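## Task

The left gripper starts out holding the small drink can. Set it down upright on the outer shelf just under the sill of the service window. The window's clear sliding pane has a handle and shuts and latches itself once released. All other items on the inner shelf must remain standing, and the window must end up shut. The robot must not topple or be left leaning, or the task fails.

## Robot and tools

ROBOT. An omnidirectional base carries a column about 1.7 m tall. A carriage rides up and down it (lift_m) and holds two identical six-joint arms, left and right, each ending in a two-finger gripper. Arm bases sit roughly 0.57 m plus lift_m above the floor, and carriage parts hang about 0.15 m under them. A hand reaches 0.78 m from its shoulder but only about 0.38 m below its arm base. The hand is about 0.16 m long and 0.1 m wide (0.14 m open). Parked arm joints 1 to 6: 0, 0.05, 0.05, 1.45, 0, 0. Cameras: carriage_camera faces forward, tilted about 20 degrees down; left_wrist_camera and right_wrist_camera look out beyond the fingertips. Images are 672x504 pixels. Stray loose objects may occasionally get nudged by the scene itself.

FRAMES. Base frame: metres, origin on the floor below the base centre, x forward, y left, z up. The left_hand and right_hand readings are in this frame and mark the point between the finger pads; quat_wxyz rotates base axes into hand axes (hand z along the fingers, hand y the opening direction; an upright hand with joints 1, 5, 6 at 0 reads 1, 0, 0, 0). Readings tend to overstate hand height, especially far out or loaded. Odometry frame is the base frame at scene start; base_odometry comes from wheel counts only (slip counts as travel), heading in rad, left positive, -3.142 to 3.142.

move. One action per call, plus optional cameras and blocking. An action has base, joints or both, optionally speeds and min_time_s. base: an object with exactly one key, an offset from where the base last reported itself: translate_m (forward positive, -2 to 2 m), strafe_m (left positive, -2 to 2 m) or rotate_rad (counter-clockwise positive, -6.3 to 6.3 rad). joints: one object for both arms, keyed by name, each value an absolute target: lift_m 0 to 1 m; left_joint1_rad / right_joint1_rad -2.617 to 3.054 (swing about vertical, 0 ahead, positive to the left); joint2 0 to 3.141 (shoulder: 0 upper arm pointing back and level, 1.57 vertical, 3.14 forward and level); joint3 0 to 3.141 (elbow, 0 folded, 3.14 straight); joint4 -1.57 to 1.57 (wrist pitch, positive raises the tips); joint5 -1.57 to 1.57 (wrist yaw, positive swings tips to the right, opposite sense to joint1); joint6 -2.094 to 2.094 (roll about the finger axis, positive clockwise viewed from the forearm); left_gripper_m / right_gripper_m 0 to 0.093 m pad gap. Omitted joints keep their old targets. speeds (this action only): translate_m and strafe_m 0.02 to 0.5 m/s, rotate_rad 0.05 to 1.57 rad/s, lift_m 0.08 to 0.27 m/s (default 0.25; others default to the top value). min_time_s 0.1 to 8 s is the shortest duration for arm and gripper motions; a too-short value makes arms rush and overshoot. Actions time out at 14 s. blocking true (default) returns when all motion rests; false returns within about 0.5 s while motion continues. cameras: a list of names, ["all"], or [] for none.

wait(seconds 0 to 10, cameras) lets time run with no new command; wait(0) reports an unfinished move under "earlier move". stop(cameras) brakes all running motions; braked parts read "stopped" and may keep pressing. zoom_image(camera, region [x0, y0, x1, y1] in pixels, top-left origin, at most 504 wide and high) enlarges part of that camera's latest image. finished_scene(scene) ends the current scene, given its number; it is final.

RESULTS. The "move" line reads done or the worst status. base_status and joint_status per motion: moving, done, off_target (rested short and may still push), contact_stop, time_out, stopped, not_followed (arm targets withheld by the self-collision check; message "joint command not followed"), limit_stop_at_motor_heat. A refused call or an unrequested stop cancels the remaining move, wait and finished_scene calls in that reply. on_its_own lists uncommanded behaviour; "held at" is a target, not a reading. motor_effort is percent of maximum, peak in brackets; lift effort that keeps dropping while lowering means a hand or load is resting on something. Joint torques wrap at plus or minus 28 N m for joints 1 to 3. A gripper firmly holding something may read a little narrower than the object and say off_target; to release, command well above the reading. MOTOR HOT appears at 75 °C; at 100 °C an OVER-TEMPERATURE FAULT drops that arm for 30 to 60 s, after which targets must be resent. The "pictures" line names image order; images may lag the state slightly.

CAUTIONS. Keep arms parked when idle; outstretched or loaded arms overheat. The robot can tip with the carriage high, arms extended or loaded, during pushes or pulls, or on abrupt stops; never drive away while a hand holds the window handle fast, and watch hand z rising with no command as a sign of leaning. Back off about 0.2 m after a contact_stop. Arms have no contact stop and keep pressing. Keep the arms from striking or squeezing each other. Do not drop the can from height, slam the pane, strike fixed objects, or push items off the shelf or out of the work area. The pane snaps shut when released, so hold it open (for instance with the right hand) until the left hand has placed the can and withdrawn, then ease it closed.

Each tool is called after "Emit:" in YAML: its name, and indented under it one key for each argument.

## Session

Emit:
move:

Scene clock: 0.00 s.
Joint torques (N m): no reading
base_odometry: x=+0.000 y=+0.000 heading=+0.000
base_status: not commanded
joint_positions: lift_m=+0.366 left_joint1_rad=-0.019 left_joint2_rad=+0.597 left_joint3_rad=+0.248 left_joint4_rad=-0.393 left_joint5_rad=-0.014 left_joint6_rad=-0.011 left_gripper_m=+0.05136 right_joint1_rad=+0.004 right_joint2_rad=+0.040 right_joint3_rad=+0.061 right_joint4_rad=+1.430 right_joint5_rad=-0.049 right_joint6_rad=+0.050 right_gripper_m=+0.09396
joint_status: not commanded
motor_effort: lift_m=+25 drive_wheels=+0
left_hand: x=+0.4550 y=+0.3099 z=+1.0062 quat_wxyz=(+0.403, +0.001, +0.915, +0.000) (m; base frame)
right_hand: x=+0.2490 y=-0.3032 z=+1.3746 quat_wxyz=(+0.998, -0.023, +0.060, +0.028) (m; base frame)
pictures: carriage_camera, left_wrist_camera, right_wrist_camera

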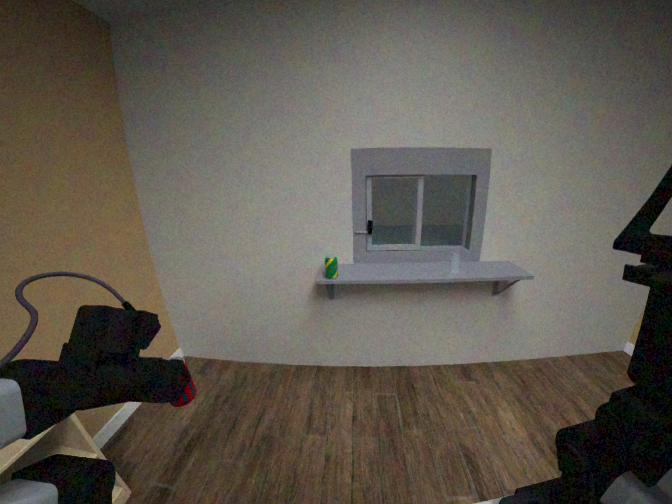

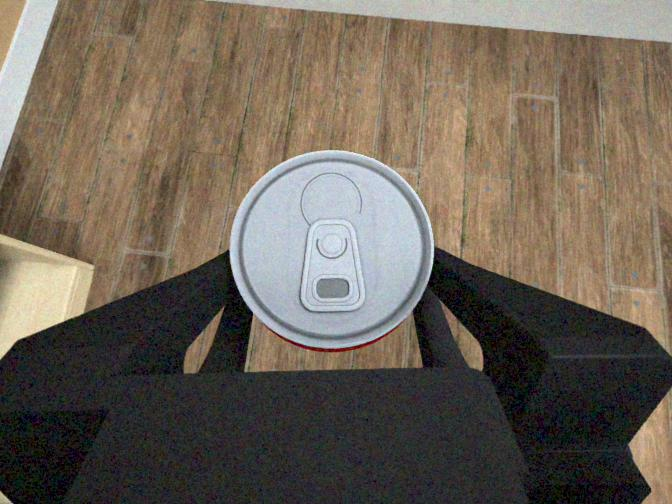

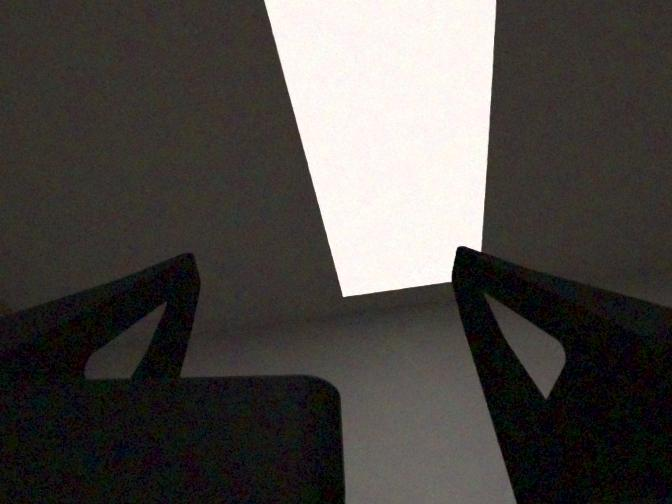

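Emit:
zoom_image:
  camera: "carriage_camera"
  region: [300, 130, 560, 310]

Emit:
zoom_image:
  camera: "carriage_camera"
  region: [340, 200, 500, 290]

Scaled by 1.938 from the camera's 672x504 image, which has a finer 960x720 frame.

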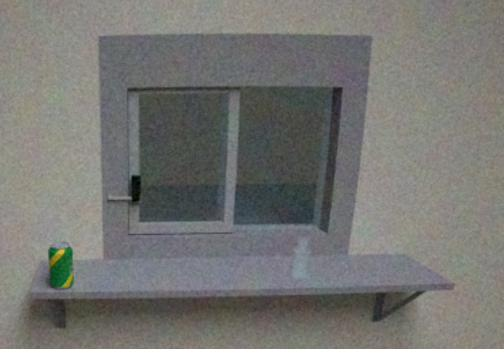

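Scaled by 3.150 from the camera's 672x504 image, which has a finer 960x720 frame.

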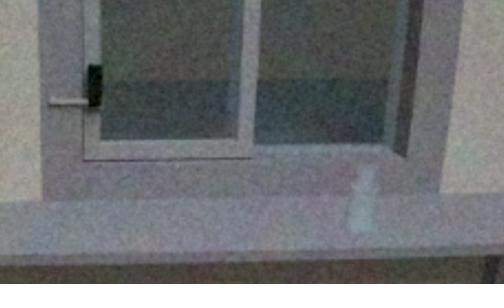

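Emit:
zoom_image:
  camera: "carriage_camera"
  region: [0, 330, 250, 504]

Emit:
zoom_image:
  camera: "carriage_camera"
  region: [440, 300, 672, 504]

Scaled by 2.016 from the camera's 672x504 image, which has a finer 960x720 frame.

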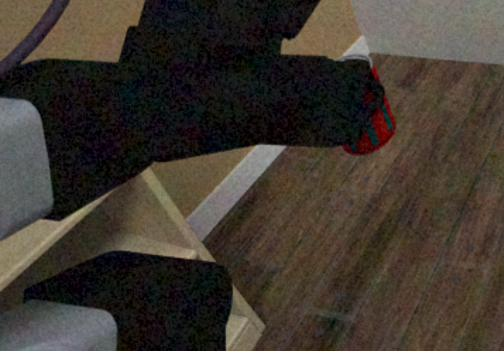

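Scaled by 2.172 from the camera's 672x504 image, which has a finer 960x720 frame.

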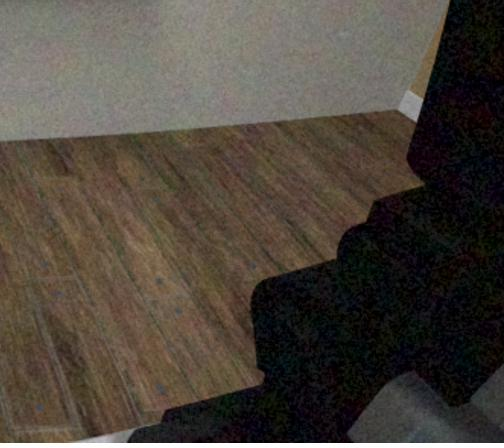

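Emit:
move:
  base: {"translate_m": 0.45}
  speeds: {"translate_m": 0.4}
  cameras: []

Emit:
move:
  base: {"strafe_m": -0.3}
  speeds: {"strafe_m": 0.4}
  cameras: ["all"]

Emit:
zoom_image:
  camera: "carriage_camera"
  region: [200, 60, 580, 345]

Scene clock: 110.73 s.
Joint torques (N m): left_arm=[-0.13 0.1 6.63 2.69 -0.1 0.05] | right_arm=[-0.18 3.52 5.01 -0.31 -0.01 0.01]
move: done
base_odometry: x=+0.450 y=+0.000 heading=+0.001
base_status: done
joint_positions: lift_m=+0.366 left_joint1_rad=-0.019 left_joint2_rad=+0.597 left_joint3_rad=+0.248 left_joint4_rad=-0.399 left_joint5_rad=-0.014 left_joint6_rad=-0.011 left_gripper_m=+0.05136 right_joint1_rad=+0.004 right_joint2_rad=+0.040 right_joint3_rad=+0.061 right_joint4_rad=+1.428 right_joint5_rad=-0.049 right_joint6_rad=+0.050 right_gripper_m=+0.09396
joint_status: not commanded
motor_effort: lift_m=+23(28) drive_wheels=-4(12)
left_hand: x=+0.4540 y=+0.3099 z=+1.0051 quat_wxyz=(+0.400, +0.001, +0.917, +0.000) (m; base frame)
right_hand: x=+0.2496 y=-0.3032 z=+1.3745 quat_wxyz=(+0.997, -0.023, +0.061, +0.028) (m; base frame)
pictures: none
No camera images: "cameras" was empty.

Scene clock: 113.23 s.
Joint torques (N m): left_arm=[-0.16 0.25 6.54 2.7 -0.1 0.08] | right_arm=[-0.17 3.49 5.03 -0.32 -0.01 0.01]
move: done
base_odometry: x=+0.450 y=-0.300 heading=+0.001
base_status: done
joint_positions: lift_m=+0.366 left_joint1_rad=-0.019 left_joint2_rad=+0.597 left_joint3_rad=+0.248 left_joint4_rad=-0.400 left_joint5_rad=-0.013 left_joint6_rad=-0.011 left_gripper_m=+0.05136 right_joint1_rad=+0.004 right_joint2_rad=+0.040 right_joint3_rad=+0.061 right_joint4_rad=+1.428 right_joint5_rad=-0.049 right_joint6_rad=+0.050 right_gripper_m=+0.09396
joint_status: not commanded
motor_effort: lift_m=+25(28) drive_wheels=-3(10)
left_hand: x=+0.4539 y=+0.3098 z=+1.0050 quat_wxyz=(+0.400, +0.001, +0.917, +0.000) (m; base frame)
right_hand: x=+0.2496 y=-0.3032 z=+1.3745 quat_wxyz=(+0.997, -0.023, +0.061, +0.028) (m; base frame)
pictures: carriage_camera, left_wrist_camera, right_wrist_camera

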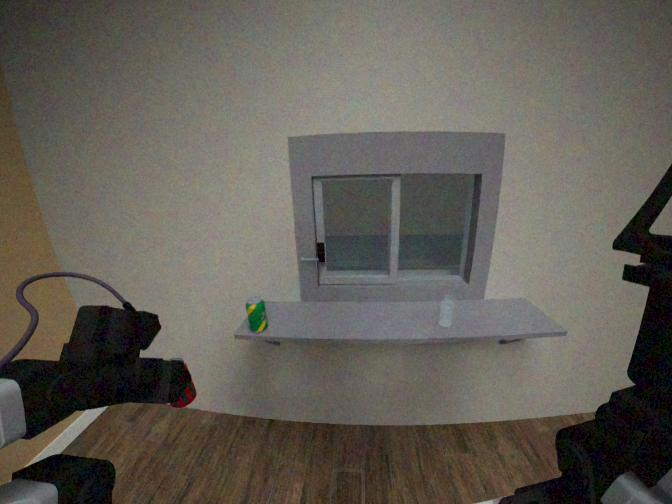

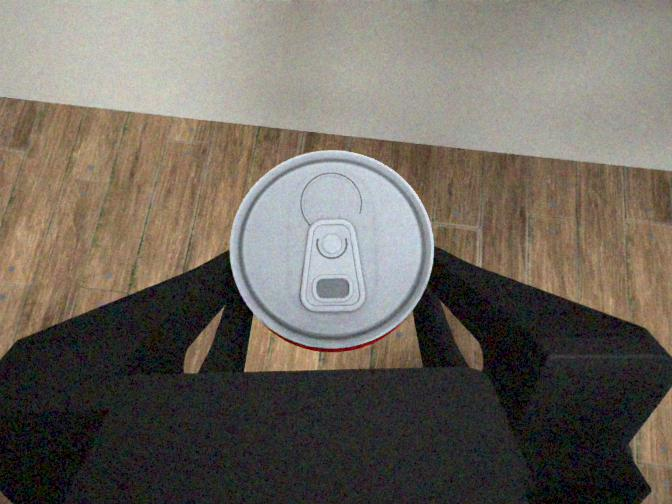

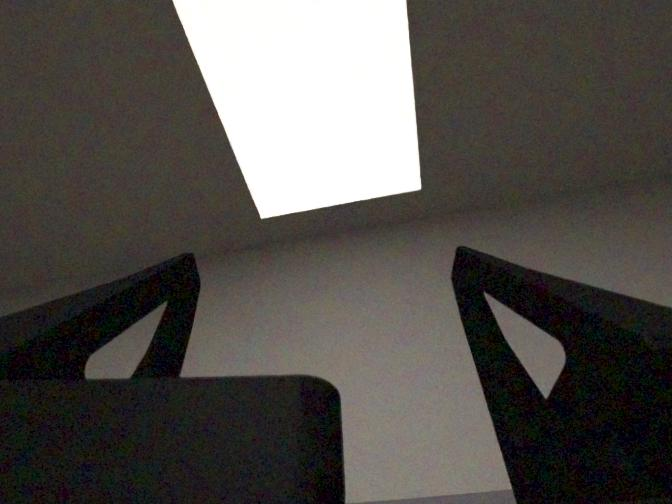

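Scaled by 1.326 from the camera's 672x504 image, which has a finer 960x720 frame.

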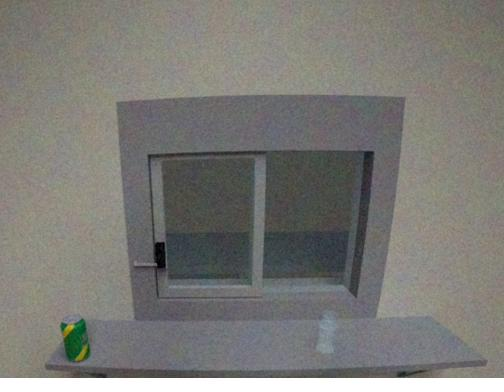

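Emit:
zoom_image:
  camera: "carriage_camera"
  region: [290, 220, 360, 280]

Emit:
zoom_image:
  camera: "carriage_camera"
  region: [290, 160, 500, 310]

Scaled by 7.200 from the camera's 672x504 image, which has a finer 960x720 frame.

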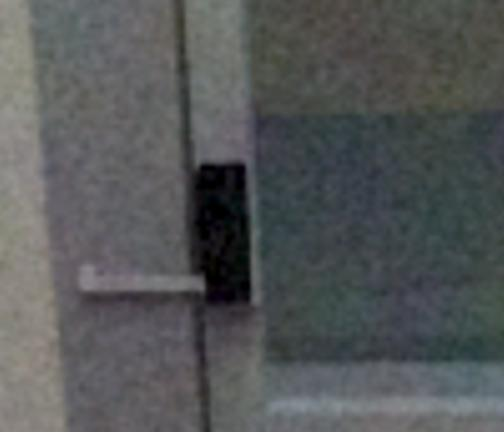

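Scaled by 2.400 from the camera's 672x504 image, which has a finer 960x720 frame.

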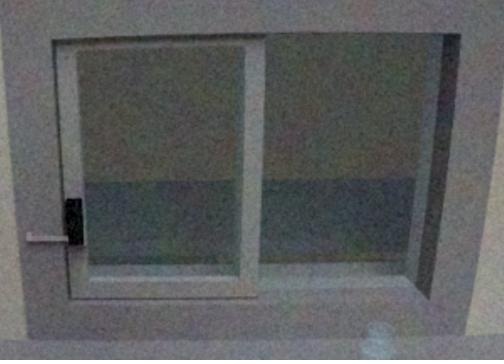

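Emit:
zoom_image:
  camera: "carriage_camera"
  region: [300, 240, 400, 300]

Emit:
zoom_image:
  camera: "carriage_camera"
  region: [390, 240, 490, 330]

Scaled by 5.040 from the camera's 672x504 image, which has a finer 960x720 frame.

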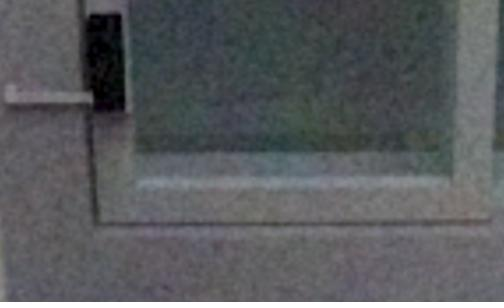

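Scaled by 5.040 from the camera's 672x504 image, which has a finer 960x720 frame.

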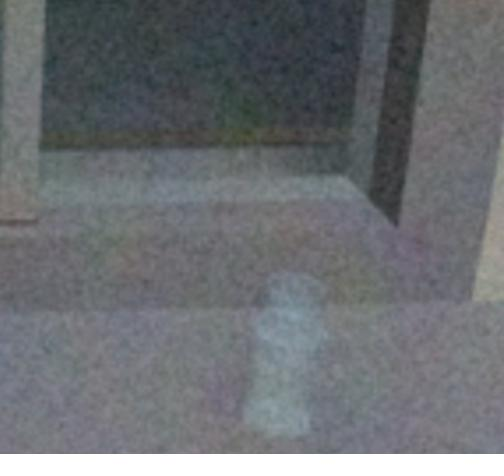

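Emit:
move:
  base: {"rotate_rad": -0.075}
  joints: {"lift_m": 0.75}
  cameras: ["carriage_camera", "left_wrist_camera"]

Emit:
zoom_image:
  camera: "carriage_camera"
  region: [270, 250, 490, 400]

Scene clock: 165.47 s.
Joint torques (N m): left_arm=[-0.1 0.21 7.41 2.65 -0.1 0.09] | right_arm=[-0.18 3.56 5.01 -0.34 0 0.01]
move: done
base_odometry: x=+0.450 y=-0.300 heading=-0.074
base_status: done
joint_positions: lift_m=+0.750 left_joint1_rad=-0.019 left_joint2_rad=+0.598 left_joint3_rad=+0.239 left_joint4_rad=-0.396 left_joint5_rad=-0.013 left_joint6_rad=-0.011 left_gripper_m=+0.05136 right_joint1_rad=+0.004 right_joint2_rad=+0.040 right_joint3_rad=+0.061 right_joint4_rad=+1.428 right_joint5_rad=-0.049 right_joint6_rad=+0.050 right_gripper_m=+0.09396
joint_status: all done
motor_effort: lift_m=+24(30) drive_wheels=-3(6)
left_hand: x=+0.4528 y=+0.3099 z=+1.3853 quat_wxyz=(+0.397, +0.001, +0.918, +0.000) (m; base frame)
right_hand: x=+0.2495 y=-0.3032 z=+1.7581 quat_wxyz=(+0.997, -0.023, +0.061, +0.028) (m; base frame)
pictures: carriage_camera, left_wrist_camera

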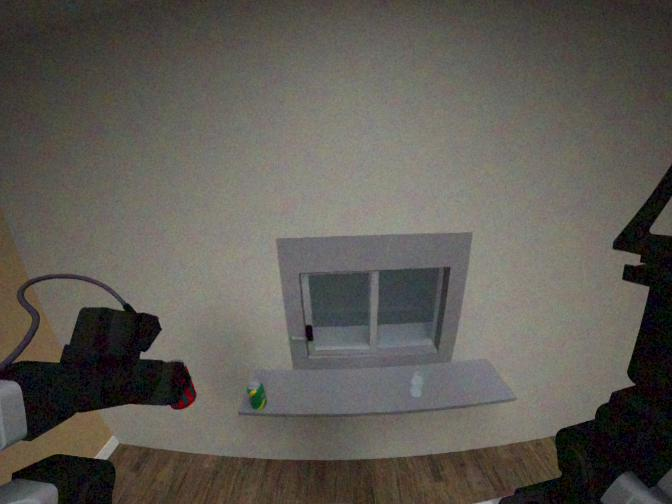

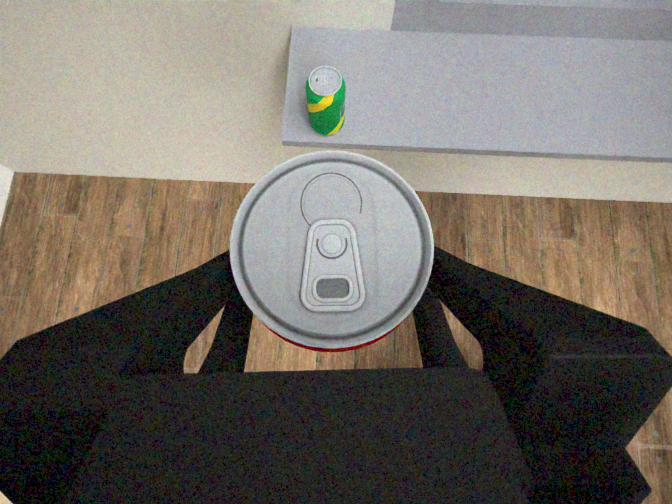

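Scaled by 2.291 from the camera's 672x504 image, which has a finer 960x720 frame.

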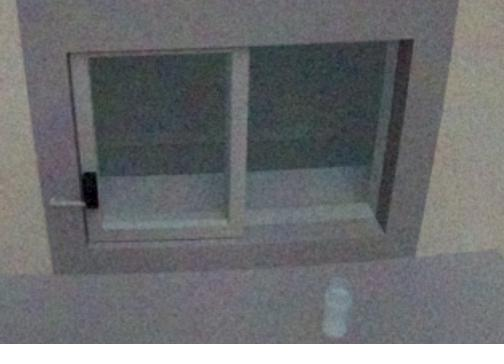

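Emit:
zoom_image:
  camera: "carriage_camera"
  region: [280, 300, 380, 375]

Emit:
zoom_image:
  camera: "carriage_camera"
  region: [360, 300, 460, 375]

Scaled by 5.040 from the camera's 672x504 image, which has a finer 960x720 frame.

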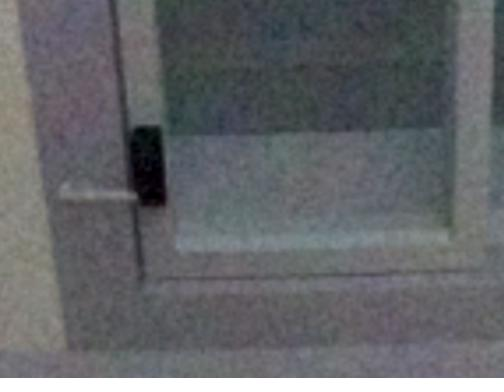

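Scaled by 5.040 from the camera's 672x504 image, which has a finer 960x720 frame.

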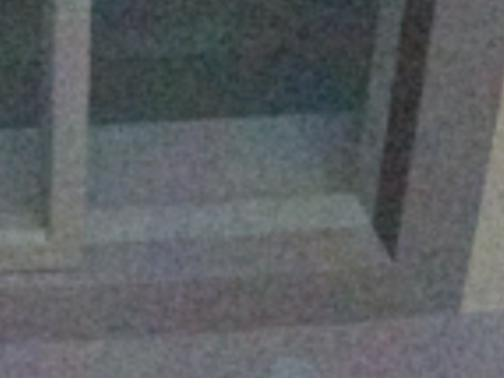

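Emit:
move:
  base: {"rotate_rad": -0.035}
  joints: {"lift_m": 0.5}
  cameras: []

Emit:
move:
  base: {"translate_m": 0.38}
  speeds: {"translate_m": 0.3}
  joints: {"right_joint1_rad": 0.6, "right_joint2_rad": 1.3, "right_joint3_rad": 0.85, "right_joint4_rad": 0.45, "right_joint5_rad": 0.6, "right_joint6_rad": 0.0, "right_gripper_m": 0.06}
  min_time_s: 2.5
  cameras: ["all"]

Scene clock: 245.33 s.
Joint torques (N m): left_arm=[-0.2 0.1 7.47 2.79 -0.09 0.08] | right_arm=[-0.17 3.41 4.97 -0.33 -0.01 0.01]
move: done
base_odometry: x=+0.450 y=-0.300 heading=-0.109
base_status: done
joint_positions: lift_m=+0.500 left_joint1_rad=-0.019 left_joint2_rad=+0.598 left_joint3_rad=+0.239 left_joint4_rad=-0.410 left_joint5_rad=-0.013 left_joint6_rad=-0.011 left_gripper_m=+0.05136 right_joint1_rad=+0.004 right_joint2_rad=+0.040 right_joint3_rad=+0.061 right_joint4_rad=+1.429 right_joint5_rad=-0.049 right_joint6_rad=+0.050 right_gripper_m=+0.09396
joint_status: all done
motor_effort: lift_m=+25(29) drive_wheels=-3(5)
left_hand: x=+0.4503 y=+0.3099 z=+1.1324 quat_wxyz=(+0.390, +0.001, +0.921, +0.000) (m; base frame)
right_hand: x=+0.2494 y=-0.3032 z=+1.5080 quat_wxyz=(+0.997, -0.023, +0.061, +0.028) (m; base frame)
pictures: none
No camera images: "cameras" was empty.

Scene clock: 248.17 s.
Joint torques (N m): left_arm=[-0.14 0.02 7.46 2.73 -0.1 0.05] | right_arm=[0.57 -3.03 9.77 2 0.1 -0.09]
move: done
base_odometry: x=+0.828 y=-0.341 heading=-0.109
base_status: done
joint_positions: lift_m=+0.500 left_joint1_rad=-0.019 left_joint2_rad=+0.598 left_joint3_rad=+0.239 left_joint4_rad=-0.406 left_joint5_rad=-0.013 left_joint6_rad=-0.011 left_gripper_m=+0.05136 right_joint1_rad=+0.591 right_joint2_rad=+1.292 right_joint3_rad=+0.813 right_joint4_rad=+0.456 right_joint5_rad=+0.591 right_joint6_rad=+0.010 right_gripper_m=+0.06008
joint_status: all done
motor_effort: lift_m=+26(30) drive_wheels=-4(11)
left_hand: x=+0.4509 y=+0.3099 z=+1.1331 quat_wxyz=(+0.392, +0.001, +0.920, +0.000) (m; base frame)
right_hand: x=+0.6149 y=-0.1633 z=+1.3753 quat_wxyz=(+0.700, -0.001, +0.714, -0.001) (m; base frame)
pictures: carriage_camera, left_wrist_camera, right_wrist_camera

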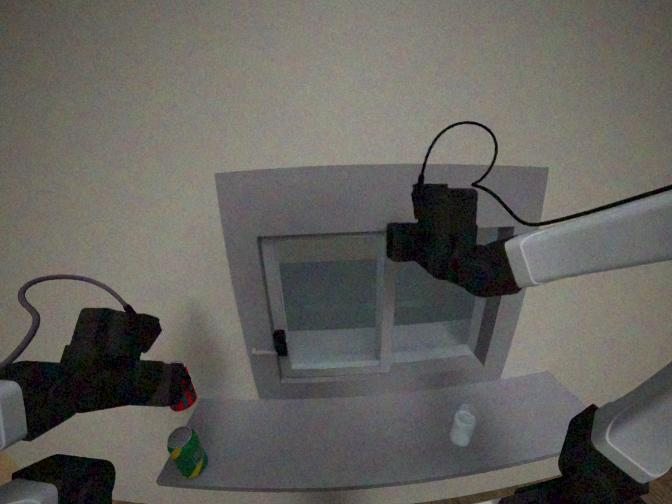

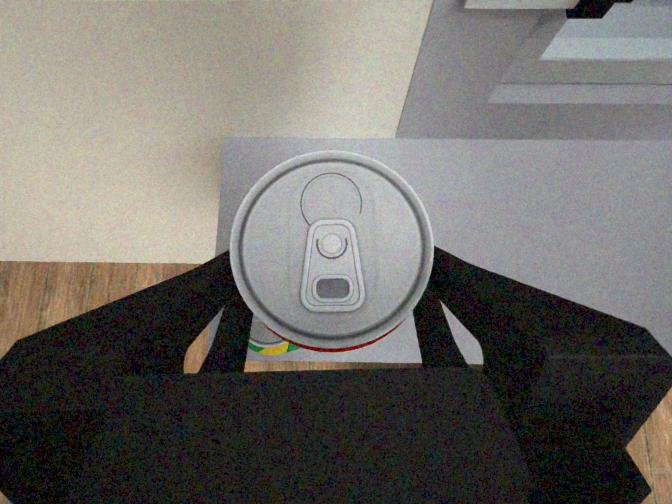

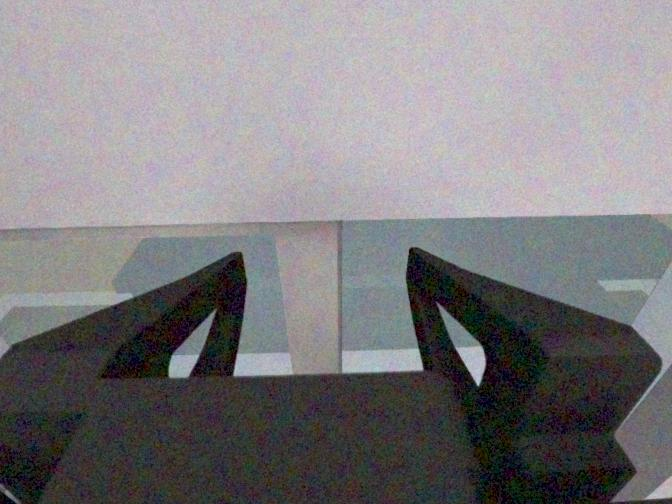

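Emit:
zoom_image:
  camera: "carriage_camera"
  region: [230, 310, 320, 390]

Emit:
zoom_image:
  camera: "carriage_camera"
  region: [220, 220, 500, 410]

Emit:
zoom_image:
  camera: "left_wrist_camera"
  region: [440, 0, 672, 140]

Scaled by 5.600 from the camera's 672x504 image, which has a finer 960x720 frame.

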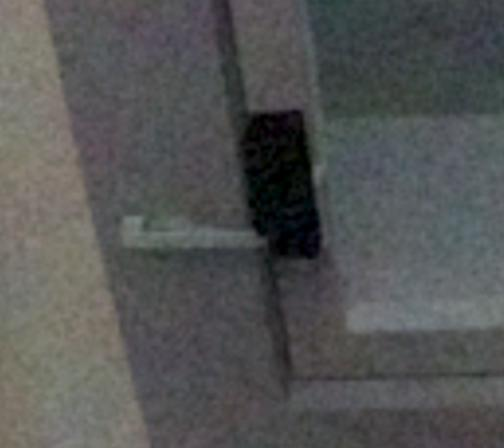

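Scaled by 1.800 from the camera's 672x504 image, which has a finer 960x720 frame.

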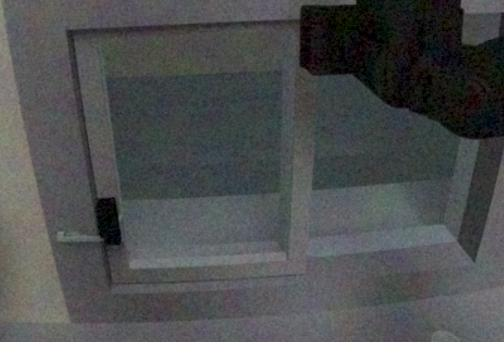

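Scaled by 2.172 from the camera's 672x504 image, which has a finer 960x720 frame.

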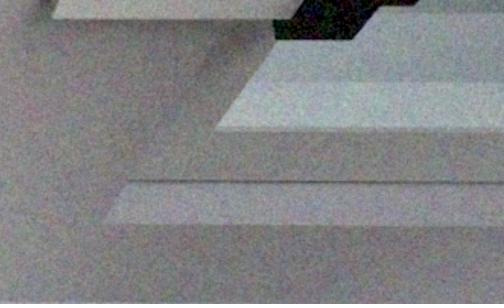

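Emit:
zoom_image:
  camera: "carriage_camera"
  region: [370, 170, 540, 310]

Emit:
zoom_image:
  camera: "right_wrist_camera"
  region: [150, 200, 520, 400]

Scaled by 2.965 from the camera's 672x504 image, which has a finer 960x720 frame.

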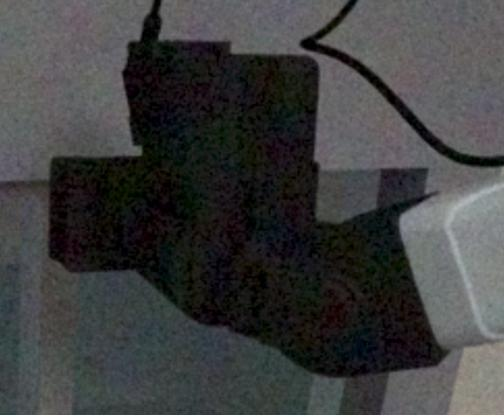

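Scaled by 1.362 from the camera's 672x504 image, which has a finer 960x720 frame.

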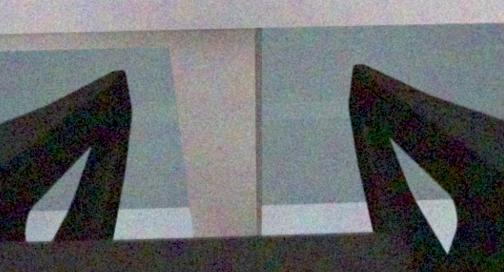

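Emit:
move:
  base: {"strafe_m": 0.22}
  speeds: {"strafe_m": 0.3}
  joints: {"right_joint1_rad": 1.036, "right_joint2_rad": 2.014, "right_joint3_rad": 0.54, "right_joint4_rad": 1.186, "right_joint5_rad": 0.753, "right_joint6_rad": 0.196, "right_gripper_m": 0.0}
  min_time_s: 2.0
  cameras: ["all"]

Scene clock: 392.47 s.
Joint torques (N m): left_arm=[-0.13 0.16 7.45 2.74 -0.09 0.06] | right_arm=[0.43 -5.16 3 2.14 0.18 0.11]
move: done
base_odometry: x=+0.852 y=-0.123 heading=-0.109
base_status: done
joint_positions: lift_m=+0.500 left_joint1_rad=-0.019 left_joint2_rad=+0.598 left_joint3_rad=+0.239 left_joint4_rad=-0.406 left_joint5_rad=-0.013 left_joint6_rad=-0.011 left_gripper_m=+0.05136 right_joint1_rad=+1.029 right_joint2_rad=+2.001 right_joint3_rad=+0.551 right_joint4_rad=+1.172 right_joint5_rad=+0.745 right_joint6_rad=+0.186 right_gripper_m=+0.00073
joint_status: all done
motor_effort: lift_m=+27(28) drive_wheels=-2(9)
left_hand: x=+0.4509 y=+0.3099 z=+1.1331 quat_wxyz=(+0.392, +0.001, +0.920, +0.000) (m; base frame)
right_hand: x=+0.5341 y=-0.0187 z=+1.1348 quat_wxyz=(+0.626, -0.104, +0.768, +0.082) (m; base frame)
pictures: carriage_camera, left_wrist_camera, right_wrist_camera

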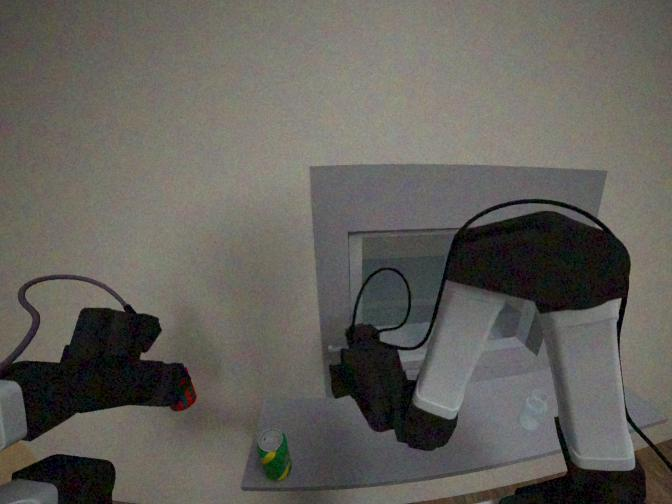

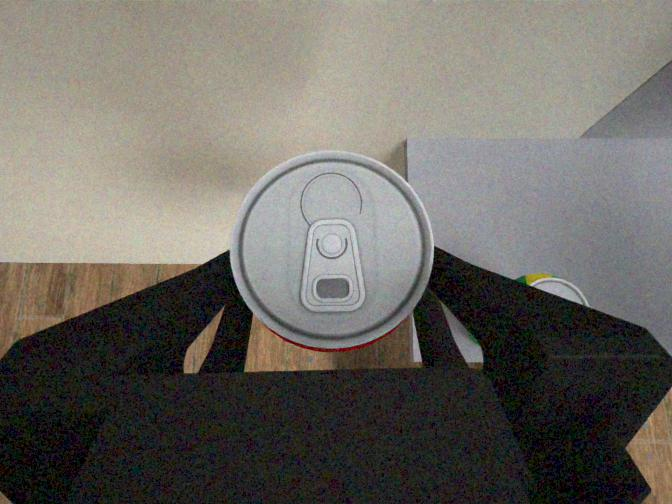

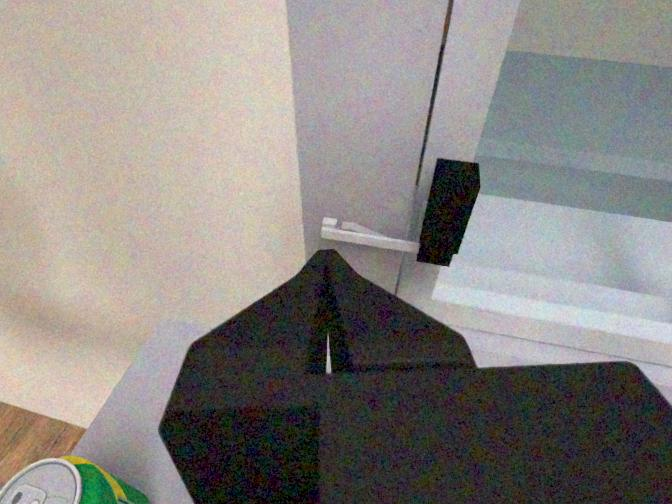

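Emit:
zoom_image:
  camera: "right_wrist_camera"
  region: [300, 140, 500, 290]

Emit:
zoom_image:
  camera: "right_wrist_camera"
  region: [310, 200, 430, 290]

Scaled by 2.520 from the camera's 672x504 image, which has a finer 960x720 frame.

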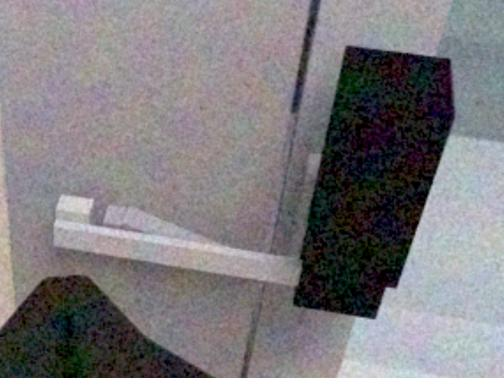

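Scaled by 4.200 from the camera's 672x504 image, which has a finer 960x720 frame.

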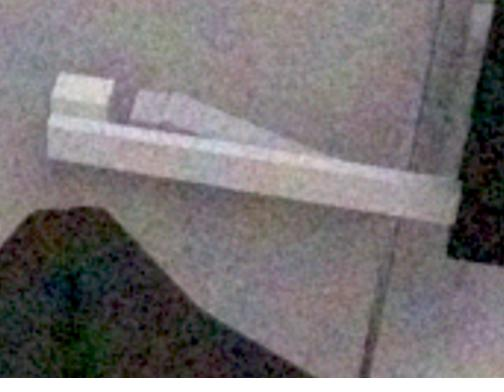

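Emit:
move:
  joints: {"lift_m": 0.6}
  cameras: ["right_wrist_camera"]

Emit:
zoom_image:
  camera: "right_wrist_camera"
  region: [280, 100, 520, 280]

Scene clock: 427.83 s.
Joint torques (N m): left_arm=[-0.12 0.06 7.45 2.67 -0.09 0.07] | right_arm=[0.44 -5.78 2.8 2.08 0.15 0.09]
move: done
base_odometry: x=+0.852 y=-0.123 heading=-0.109
base_status: not commanded
joint_positions: lift_m=+0.600 left_joint1_rad=-0.019 left_joint2_rad=+0.598 left_joint3_rad=+0.239 left_joint4_rad=-0.396 left_joint5_rad=-0.013 left_joint6_rad=-0.011 left_gripper_m=+0.05136 right_joint1_rad=+1.029 right_joint2_rad=+2.008 right_joint3_rad=+0.551 right_joint4_rad=+1.187 right_joint5_rad=+0.747 right_joint6_rad=+0.188 right_gripper_m=+0.00073
joint_status: all done
motor_effort: lift_m=+23(31) drive_wheels=-2(2)
left_hand: x=+0.4527 y=+0.3099 z=+1.2351 quat_wxyz=(+0.397, +0.001, +0.918, +0.000) (m; base frame)
right_hand: x=+0.5345 y=-0.0187 z=+1.2349 quat_wxyz=(+0.629, -0.101, +0.767, +0.083) (m; base frame)
pictures: right_wrist_camera

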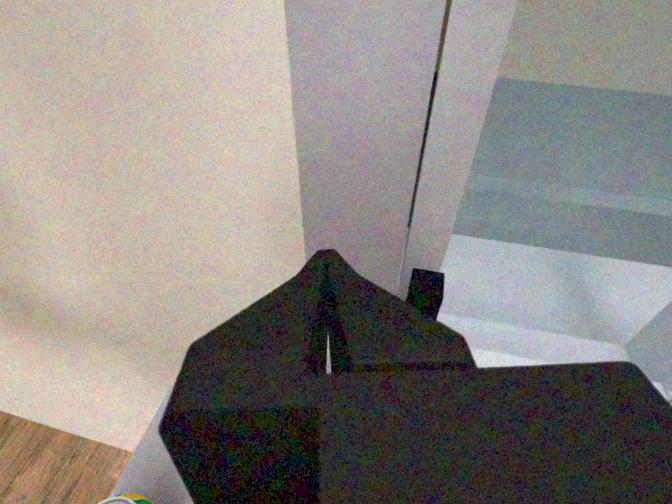

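Scaled by 2.100 from the camera's 672x504 image, which has a finer 960x720 frame.

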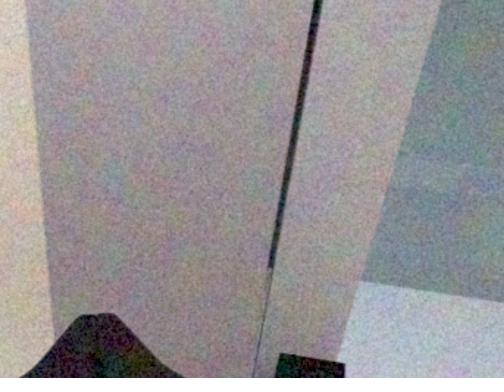

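Emit:
move:
  joints: {"lift_m": 0.455, "right_joint6_rad": -1.38}
  cameras: ["right_wrist_camera"]

Emit:
zoom_image:
  camera: "right_wrist_camera"
  region: [200, 150, 500, 375]

Scene clock: 483.67 s.
Joint torques (N m): left_arm=[-0.16 0.1 7.34 2.74 -0.07 0.09] | right_arm=[0.44 -5.81 2.76 2.15 0.12 -0.05]
move: done
base_odometry: x=+0.852 y=-0.123 heading=-0.109
base_status: not commanded
joint_positions: lift_m=+0.455 left_joint1_rad=-0.019 left_joint2_rad=+0.598 left_joint3_rad=+0.239 left_joint4_rad=-0.409 left_joint5_rad=-0.013 left_joint6_rad=-0.011 left_gripper_m=+0.05136 right_joint1_rad=+1.029 right_joint2_rad=+2.008 right_joint3_rad=+0.551 right_joint4_rad=+1.178 right_joint5_rad=+0.749 right_joint6_rad=-1.369 right_gripper_m=+0.00072
joint_status: all done
motor_effort: lift_m=+25(29) drive_wheels=-2(2)
left_hand: x=+0.4504 y=+0.3099 z=+1.0876 quat_wxyz=(+0.391, +0.001, +0.921, +0.000) (m; base frame)
right_hand: x=+0.5343 y=-0.0194 z=+1.0879 quat_wxyz=(+0.502, -0.613, +0.475, -0.383) (m; base frame)
pictures: right_wrist_camera

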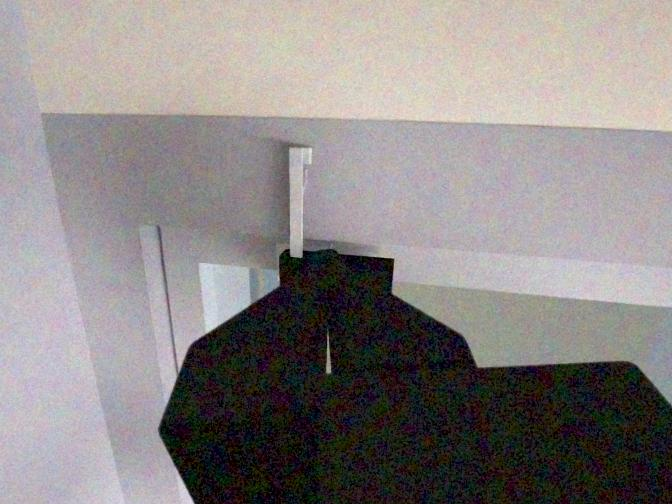

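Scaled by 1.680 from the camera's 672x504 image, which has a finer 960x720 frame.

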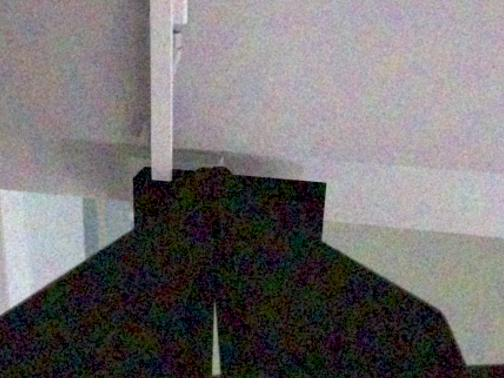

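Emit:
zoom_image:
  camera: "right_wrist_camera"
  region: [260, 130, 350, 265]

Emit:
zoom_image:
  camera: "right_wrist_camera"
  region: [280, 140, 330, 210]

Scaled by 3.733 from the camera's 672x504 image, which has a finer 960x720 frame.

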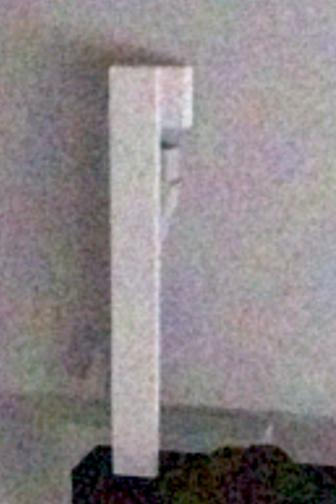

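Scaled by 7.200 from the camera's 672x504 image, which has a finer 960x720 frame.

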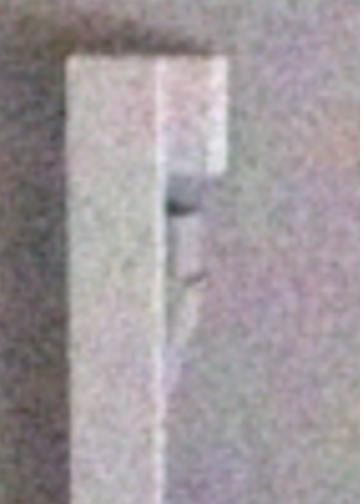

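Emit:
move:
  joints: {"lift_m": 0.405}
  cameras: ["right_wrist_camera"]

Emit:
zoom_image:
  camera: "right_wrist_camera"
  region: [290, 120, 390, 270]

Emit:
zoom_image:
  camera: "right_wrist_camera"
  region: [310, 130, 370, 210]

Scene clock: 605.70 s.
Joint torques (N m): left_arm=[-0.14 0.05 7.41 2.81 -0.11 0.08] | right_arm=[0.43 -5.93 2.96 2.16 0.12 0]
move: done
base_odometry: x=+0.852 y=-0.123 heading=-0.109
base_status: not commanded
joint_positions: lift_m=+0.405 left_joint1_rad=-0.019 left_joint2_rad=+0.598 left_joint3_rad=+0.239 left_joint4_rad=-0.410 left_joint5_rad=-0.013 left_joint6_rad=-0.011 left_gripper_m=+0.05136 right_joint1_rad=+1.029 right_joint2_rad=+2.009 right_joint3_rad=+0.548 right_joint4_rad=+1.177 right_joint5_rad=+0.749 right_joint6_rad=-1.372 right_gripper_m=+0.00072
joint_status: all done
motor_effort: lift_m=+26(28) drive_wheels=-2(2)
left_hand: x=+0.4503 y=+0.3099 z=+1.0375 quat_wxyz=(+0.390, +0.001, +0.921, +0.000) (m; base frame)
right_hand: x=+0.5338 y=-0.0203 z=+1.0367 quat_wxyz=(+0.500, -0.615, +0.474, -0.384) (m; base frame)
pictures: right_wrist_camera

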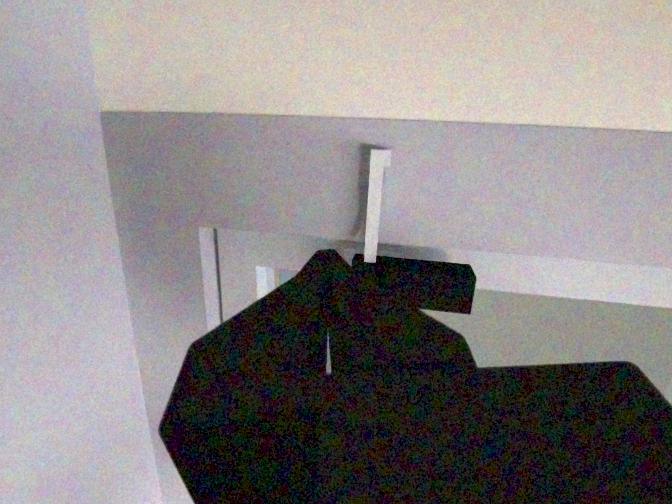

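Scaled by 3.360 from the camera's 672x504 image, which has a finer 960x720 frame.

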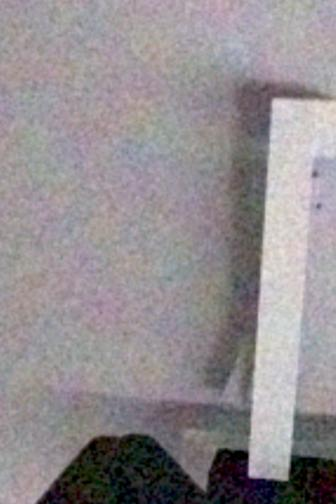

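Scaled by 6.300 from the camera's 672x504 image, which has a finer 960x720 frame.

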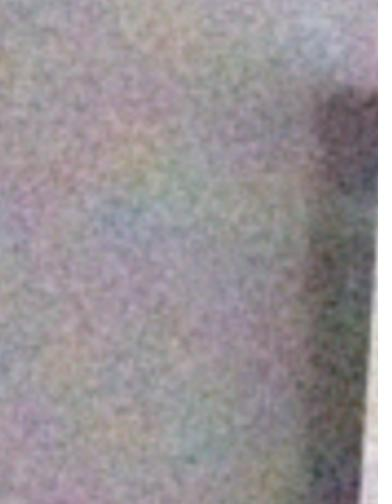

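Emit:
zoom_image:
  camera: "right_wrist_camera"
  region: [330, 195, 410, 275]

Emit:
zoom_image:
  camera: "right_wrist_camera"
  region: [345, 135, 425, 215]

Scaled by 6.300 from the camera's 672x504 image, which has a finer 960x720 frame.

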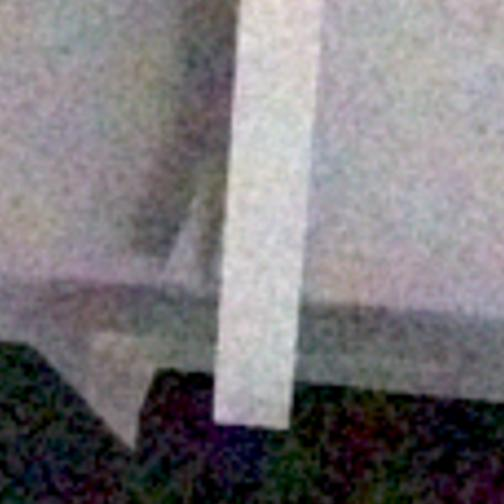

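Scaled by 6.300 from the camera's 672x504 image, which has a finer 960x720 frame.

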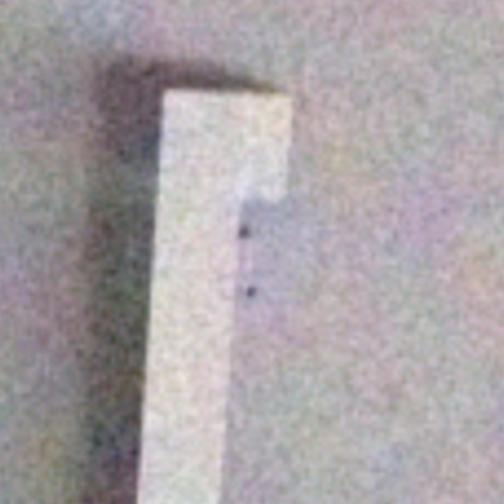

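Emit:
move:
  joints: {"lift_m": 0.38, "left_joint1_rad": -0.05, "left_joint2_rad": 0.585, "left_joint3_rad": 0.69, "left_joint4_rad": -0.845, "right_joint1_rad": 0.8935, "right_joint2_rad": 2.085, "right_joint3_rad": 0.6145, "right_joint4_rad": 1.312, "right_joint5_rad": 0.888, "right_joint6_rad": 0.1235, "right_gripper_m": 0.04}
  min_time_s: 2.0
  cameras: ["carriage_camera", "right_wrist_camera"]

Emit:
zoom_image:
  camera: "right_wrist_camera"
  region: [220, 90, 480, 285]

Scene clock: 775.00 s.
Joint torques (N m): left_arm=[-0.84 -0.28 8.88 2.51 -0.09 0.06] | right_arm=[-0.95 -5.38 5.16 2.06 0.14 0.14]
move: done
base_odometry: x=+0.852 y=-0.123 heading=-0.109
base_status: not commanded
joint_positions: lift_m=+0.380 left_joint1_rad=-0.043 left_joint2_rad=+0.594 left_joint3_rad=+0.655 left_joint4_rad=-0.878 left_joint5_rad=-0.013 left_joint6_rad=-0.011 left_gripper_m=+0.05136 right_joint1_rad=+0.902 right_joint2_rad=+2.071 right_joint3_rad=+0.594 right_joint4_rad=+1.300 right_joint5_rad=+0.880 right_joint6_rad=+0.113 right_gripper_m=+0.03994
joint_status: all done
motor_effort: lift_m=+27(29) drive_wheels=-2(2)
left_hand: x=+0.4316 y=+0.3051 z=+1.1081 quat_wxyz=(+0.368, +0.012, +0.930, -0.004) (m; base frame)
right_hand: x=+0.5799 y=-0.0723 z=+1.0270 quat_wxyz=(+0.666, -0.015, +0.746, -0.003) (m; base frame)
pictures: carriage_camera, right_wrist_camera

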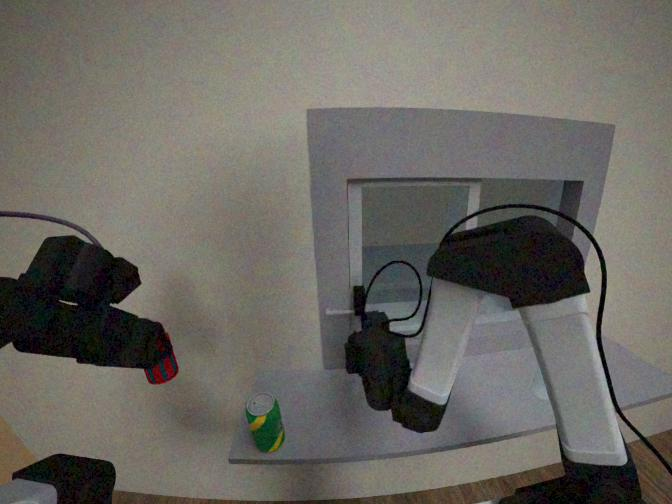

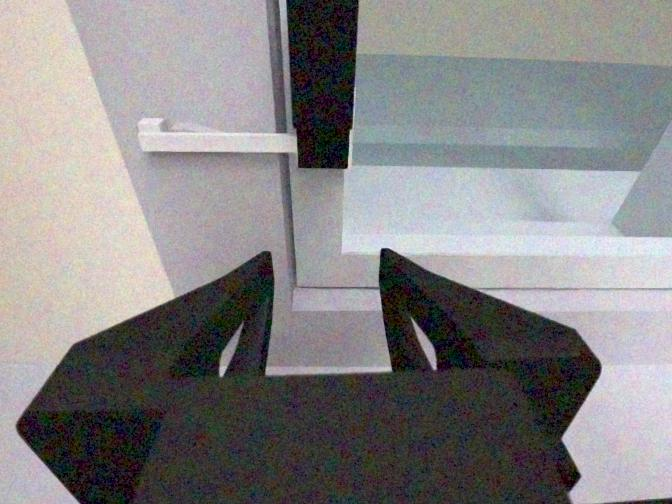

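Scaled by 1.938 from the camera's 672x504 image, which has a finer 960x720 frame.

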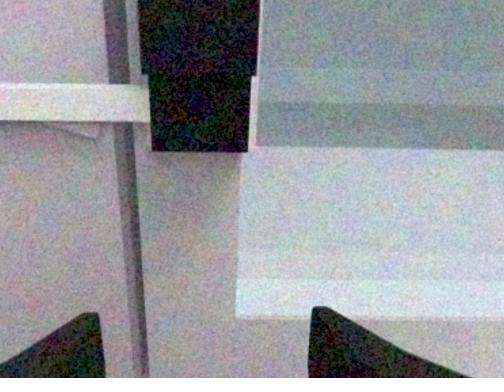

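Emit:
zoom_image:
  camera: "right_wrist_camera"
  region: [125, 100, 305, 185]

Emit:
zoom_image:
  camera: "right_wrist_camera"
  region: [260, 0, 380, 180]

Scaled by 2.800 from the camera's 672x504 image, which has a finer 960x720 frame.

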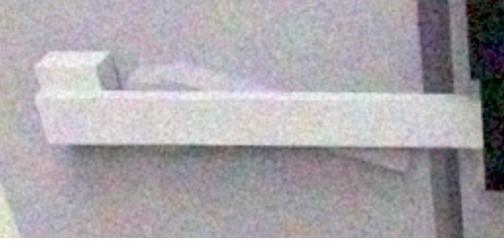

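Scaled by 2.800 from the camera's 672x504 image, which has a finer 960x720 frame.

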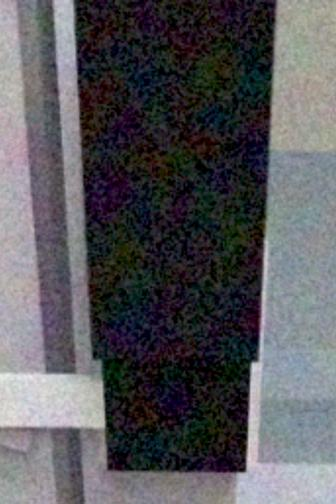

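Emit:
move:
  joints: {"right_joint1_rad": 0.796, "right_joint2_rad": 2.157, "right_joint3_rad": 0.750, "right_joint4_rad": 1.260, "right_joint5_rad": 0.790, "right_joint6_rad": 0.1, "right_gripper_m": 0.035}
  min_time_s: 1.5
  cameras: ["right_wrist_camera"]

Emit:
zoom_image:
  camera: "right_wrist_camera"
  region: [200, 130, 450, 290]

Scene clock: 839.07 s.
Joint torques (N m): left_arm=[-0.88 -0.28 8.9 2.55 -0.08 0.04] | right_arm=[-0.94 -6.08 5.6 1.94 -0.01 -0.09]
move: done
base_odometry: x=+0.852 y=-0.123 heading=-0.109
base_status: not commanded
joint_positions: lift_m=+0.380 left_joint1_rad=-0.043 left_joint2_rad=+0.594 left_joint3_rad=+0.655 left_joint4_rad=-0.878 left_joint5_rad=-0.013 left_joint6_rad=-0.011 left_gripper_m=+0.05136 right_joint1_rad=+0.805 right_joint2_rad=+2.142 right_joint3_rad=+0.728 right_joint4_rad=+1.265 right_joint5_rad=+0.799 right_joint6_rad=+0.109 right_gripper_m=+0.03509
joint_status: all done
motor_effort: lift_m=+26(28) drive_wheels=-2(2)
left_hand: x=+0.4315 y=+0.3051 z=+1.1080 quat_wxyz=(+0.368, +0.012, +0.930, -0.004) (m; base frame)
right_hand: x=+0.6240 y=-0.0715 z=+1.0267 quat_wxyz=(+0.670, +0.001, +0.743, +0.001) (m; base frame)
pictures: right_wrist_camera

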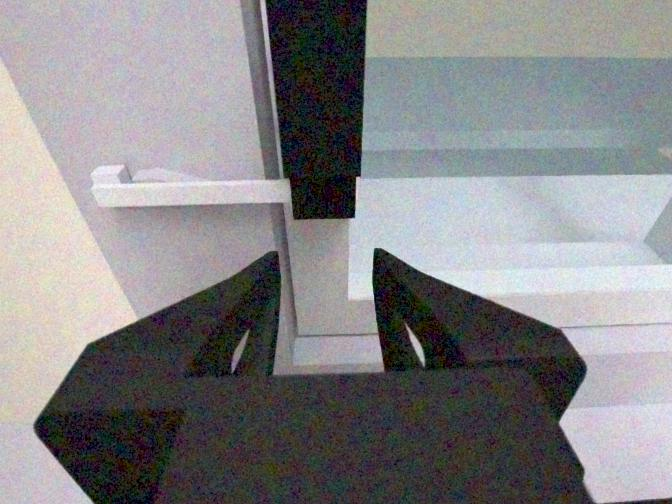

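Scaled by 2.016 from the camera's 672x504 image, which has a finer 960x720 frame.

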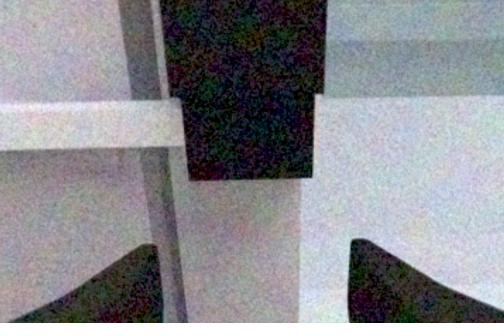

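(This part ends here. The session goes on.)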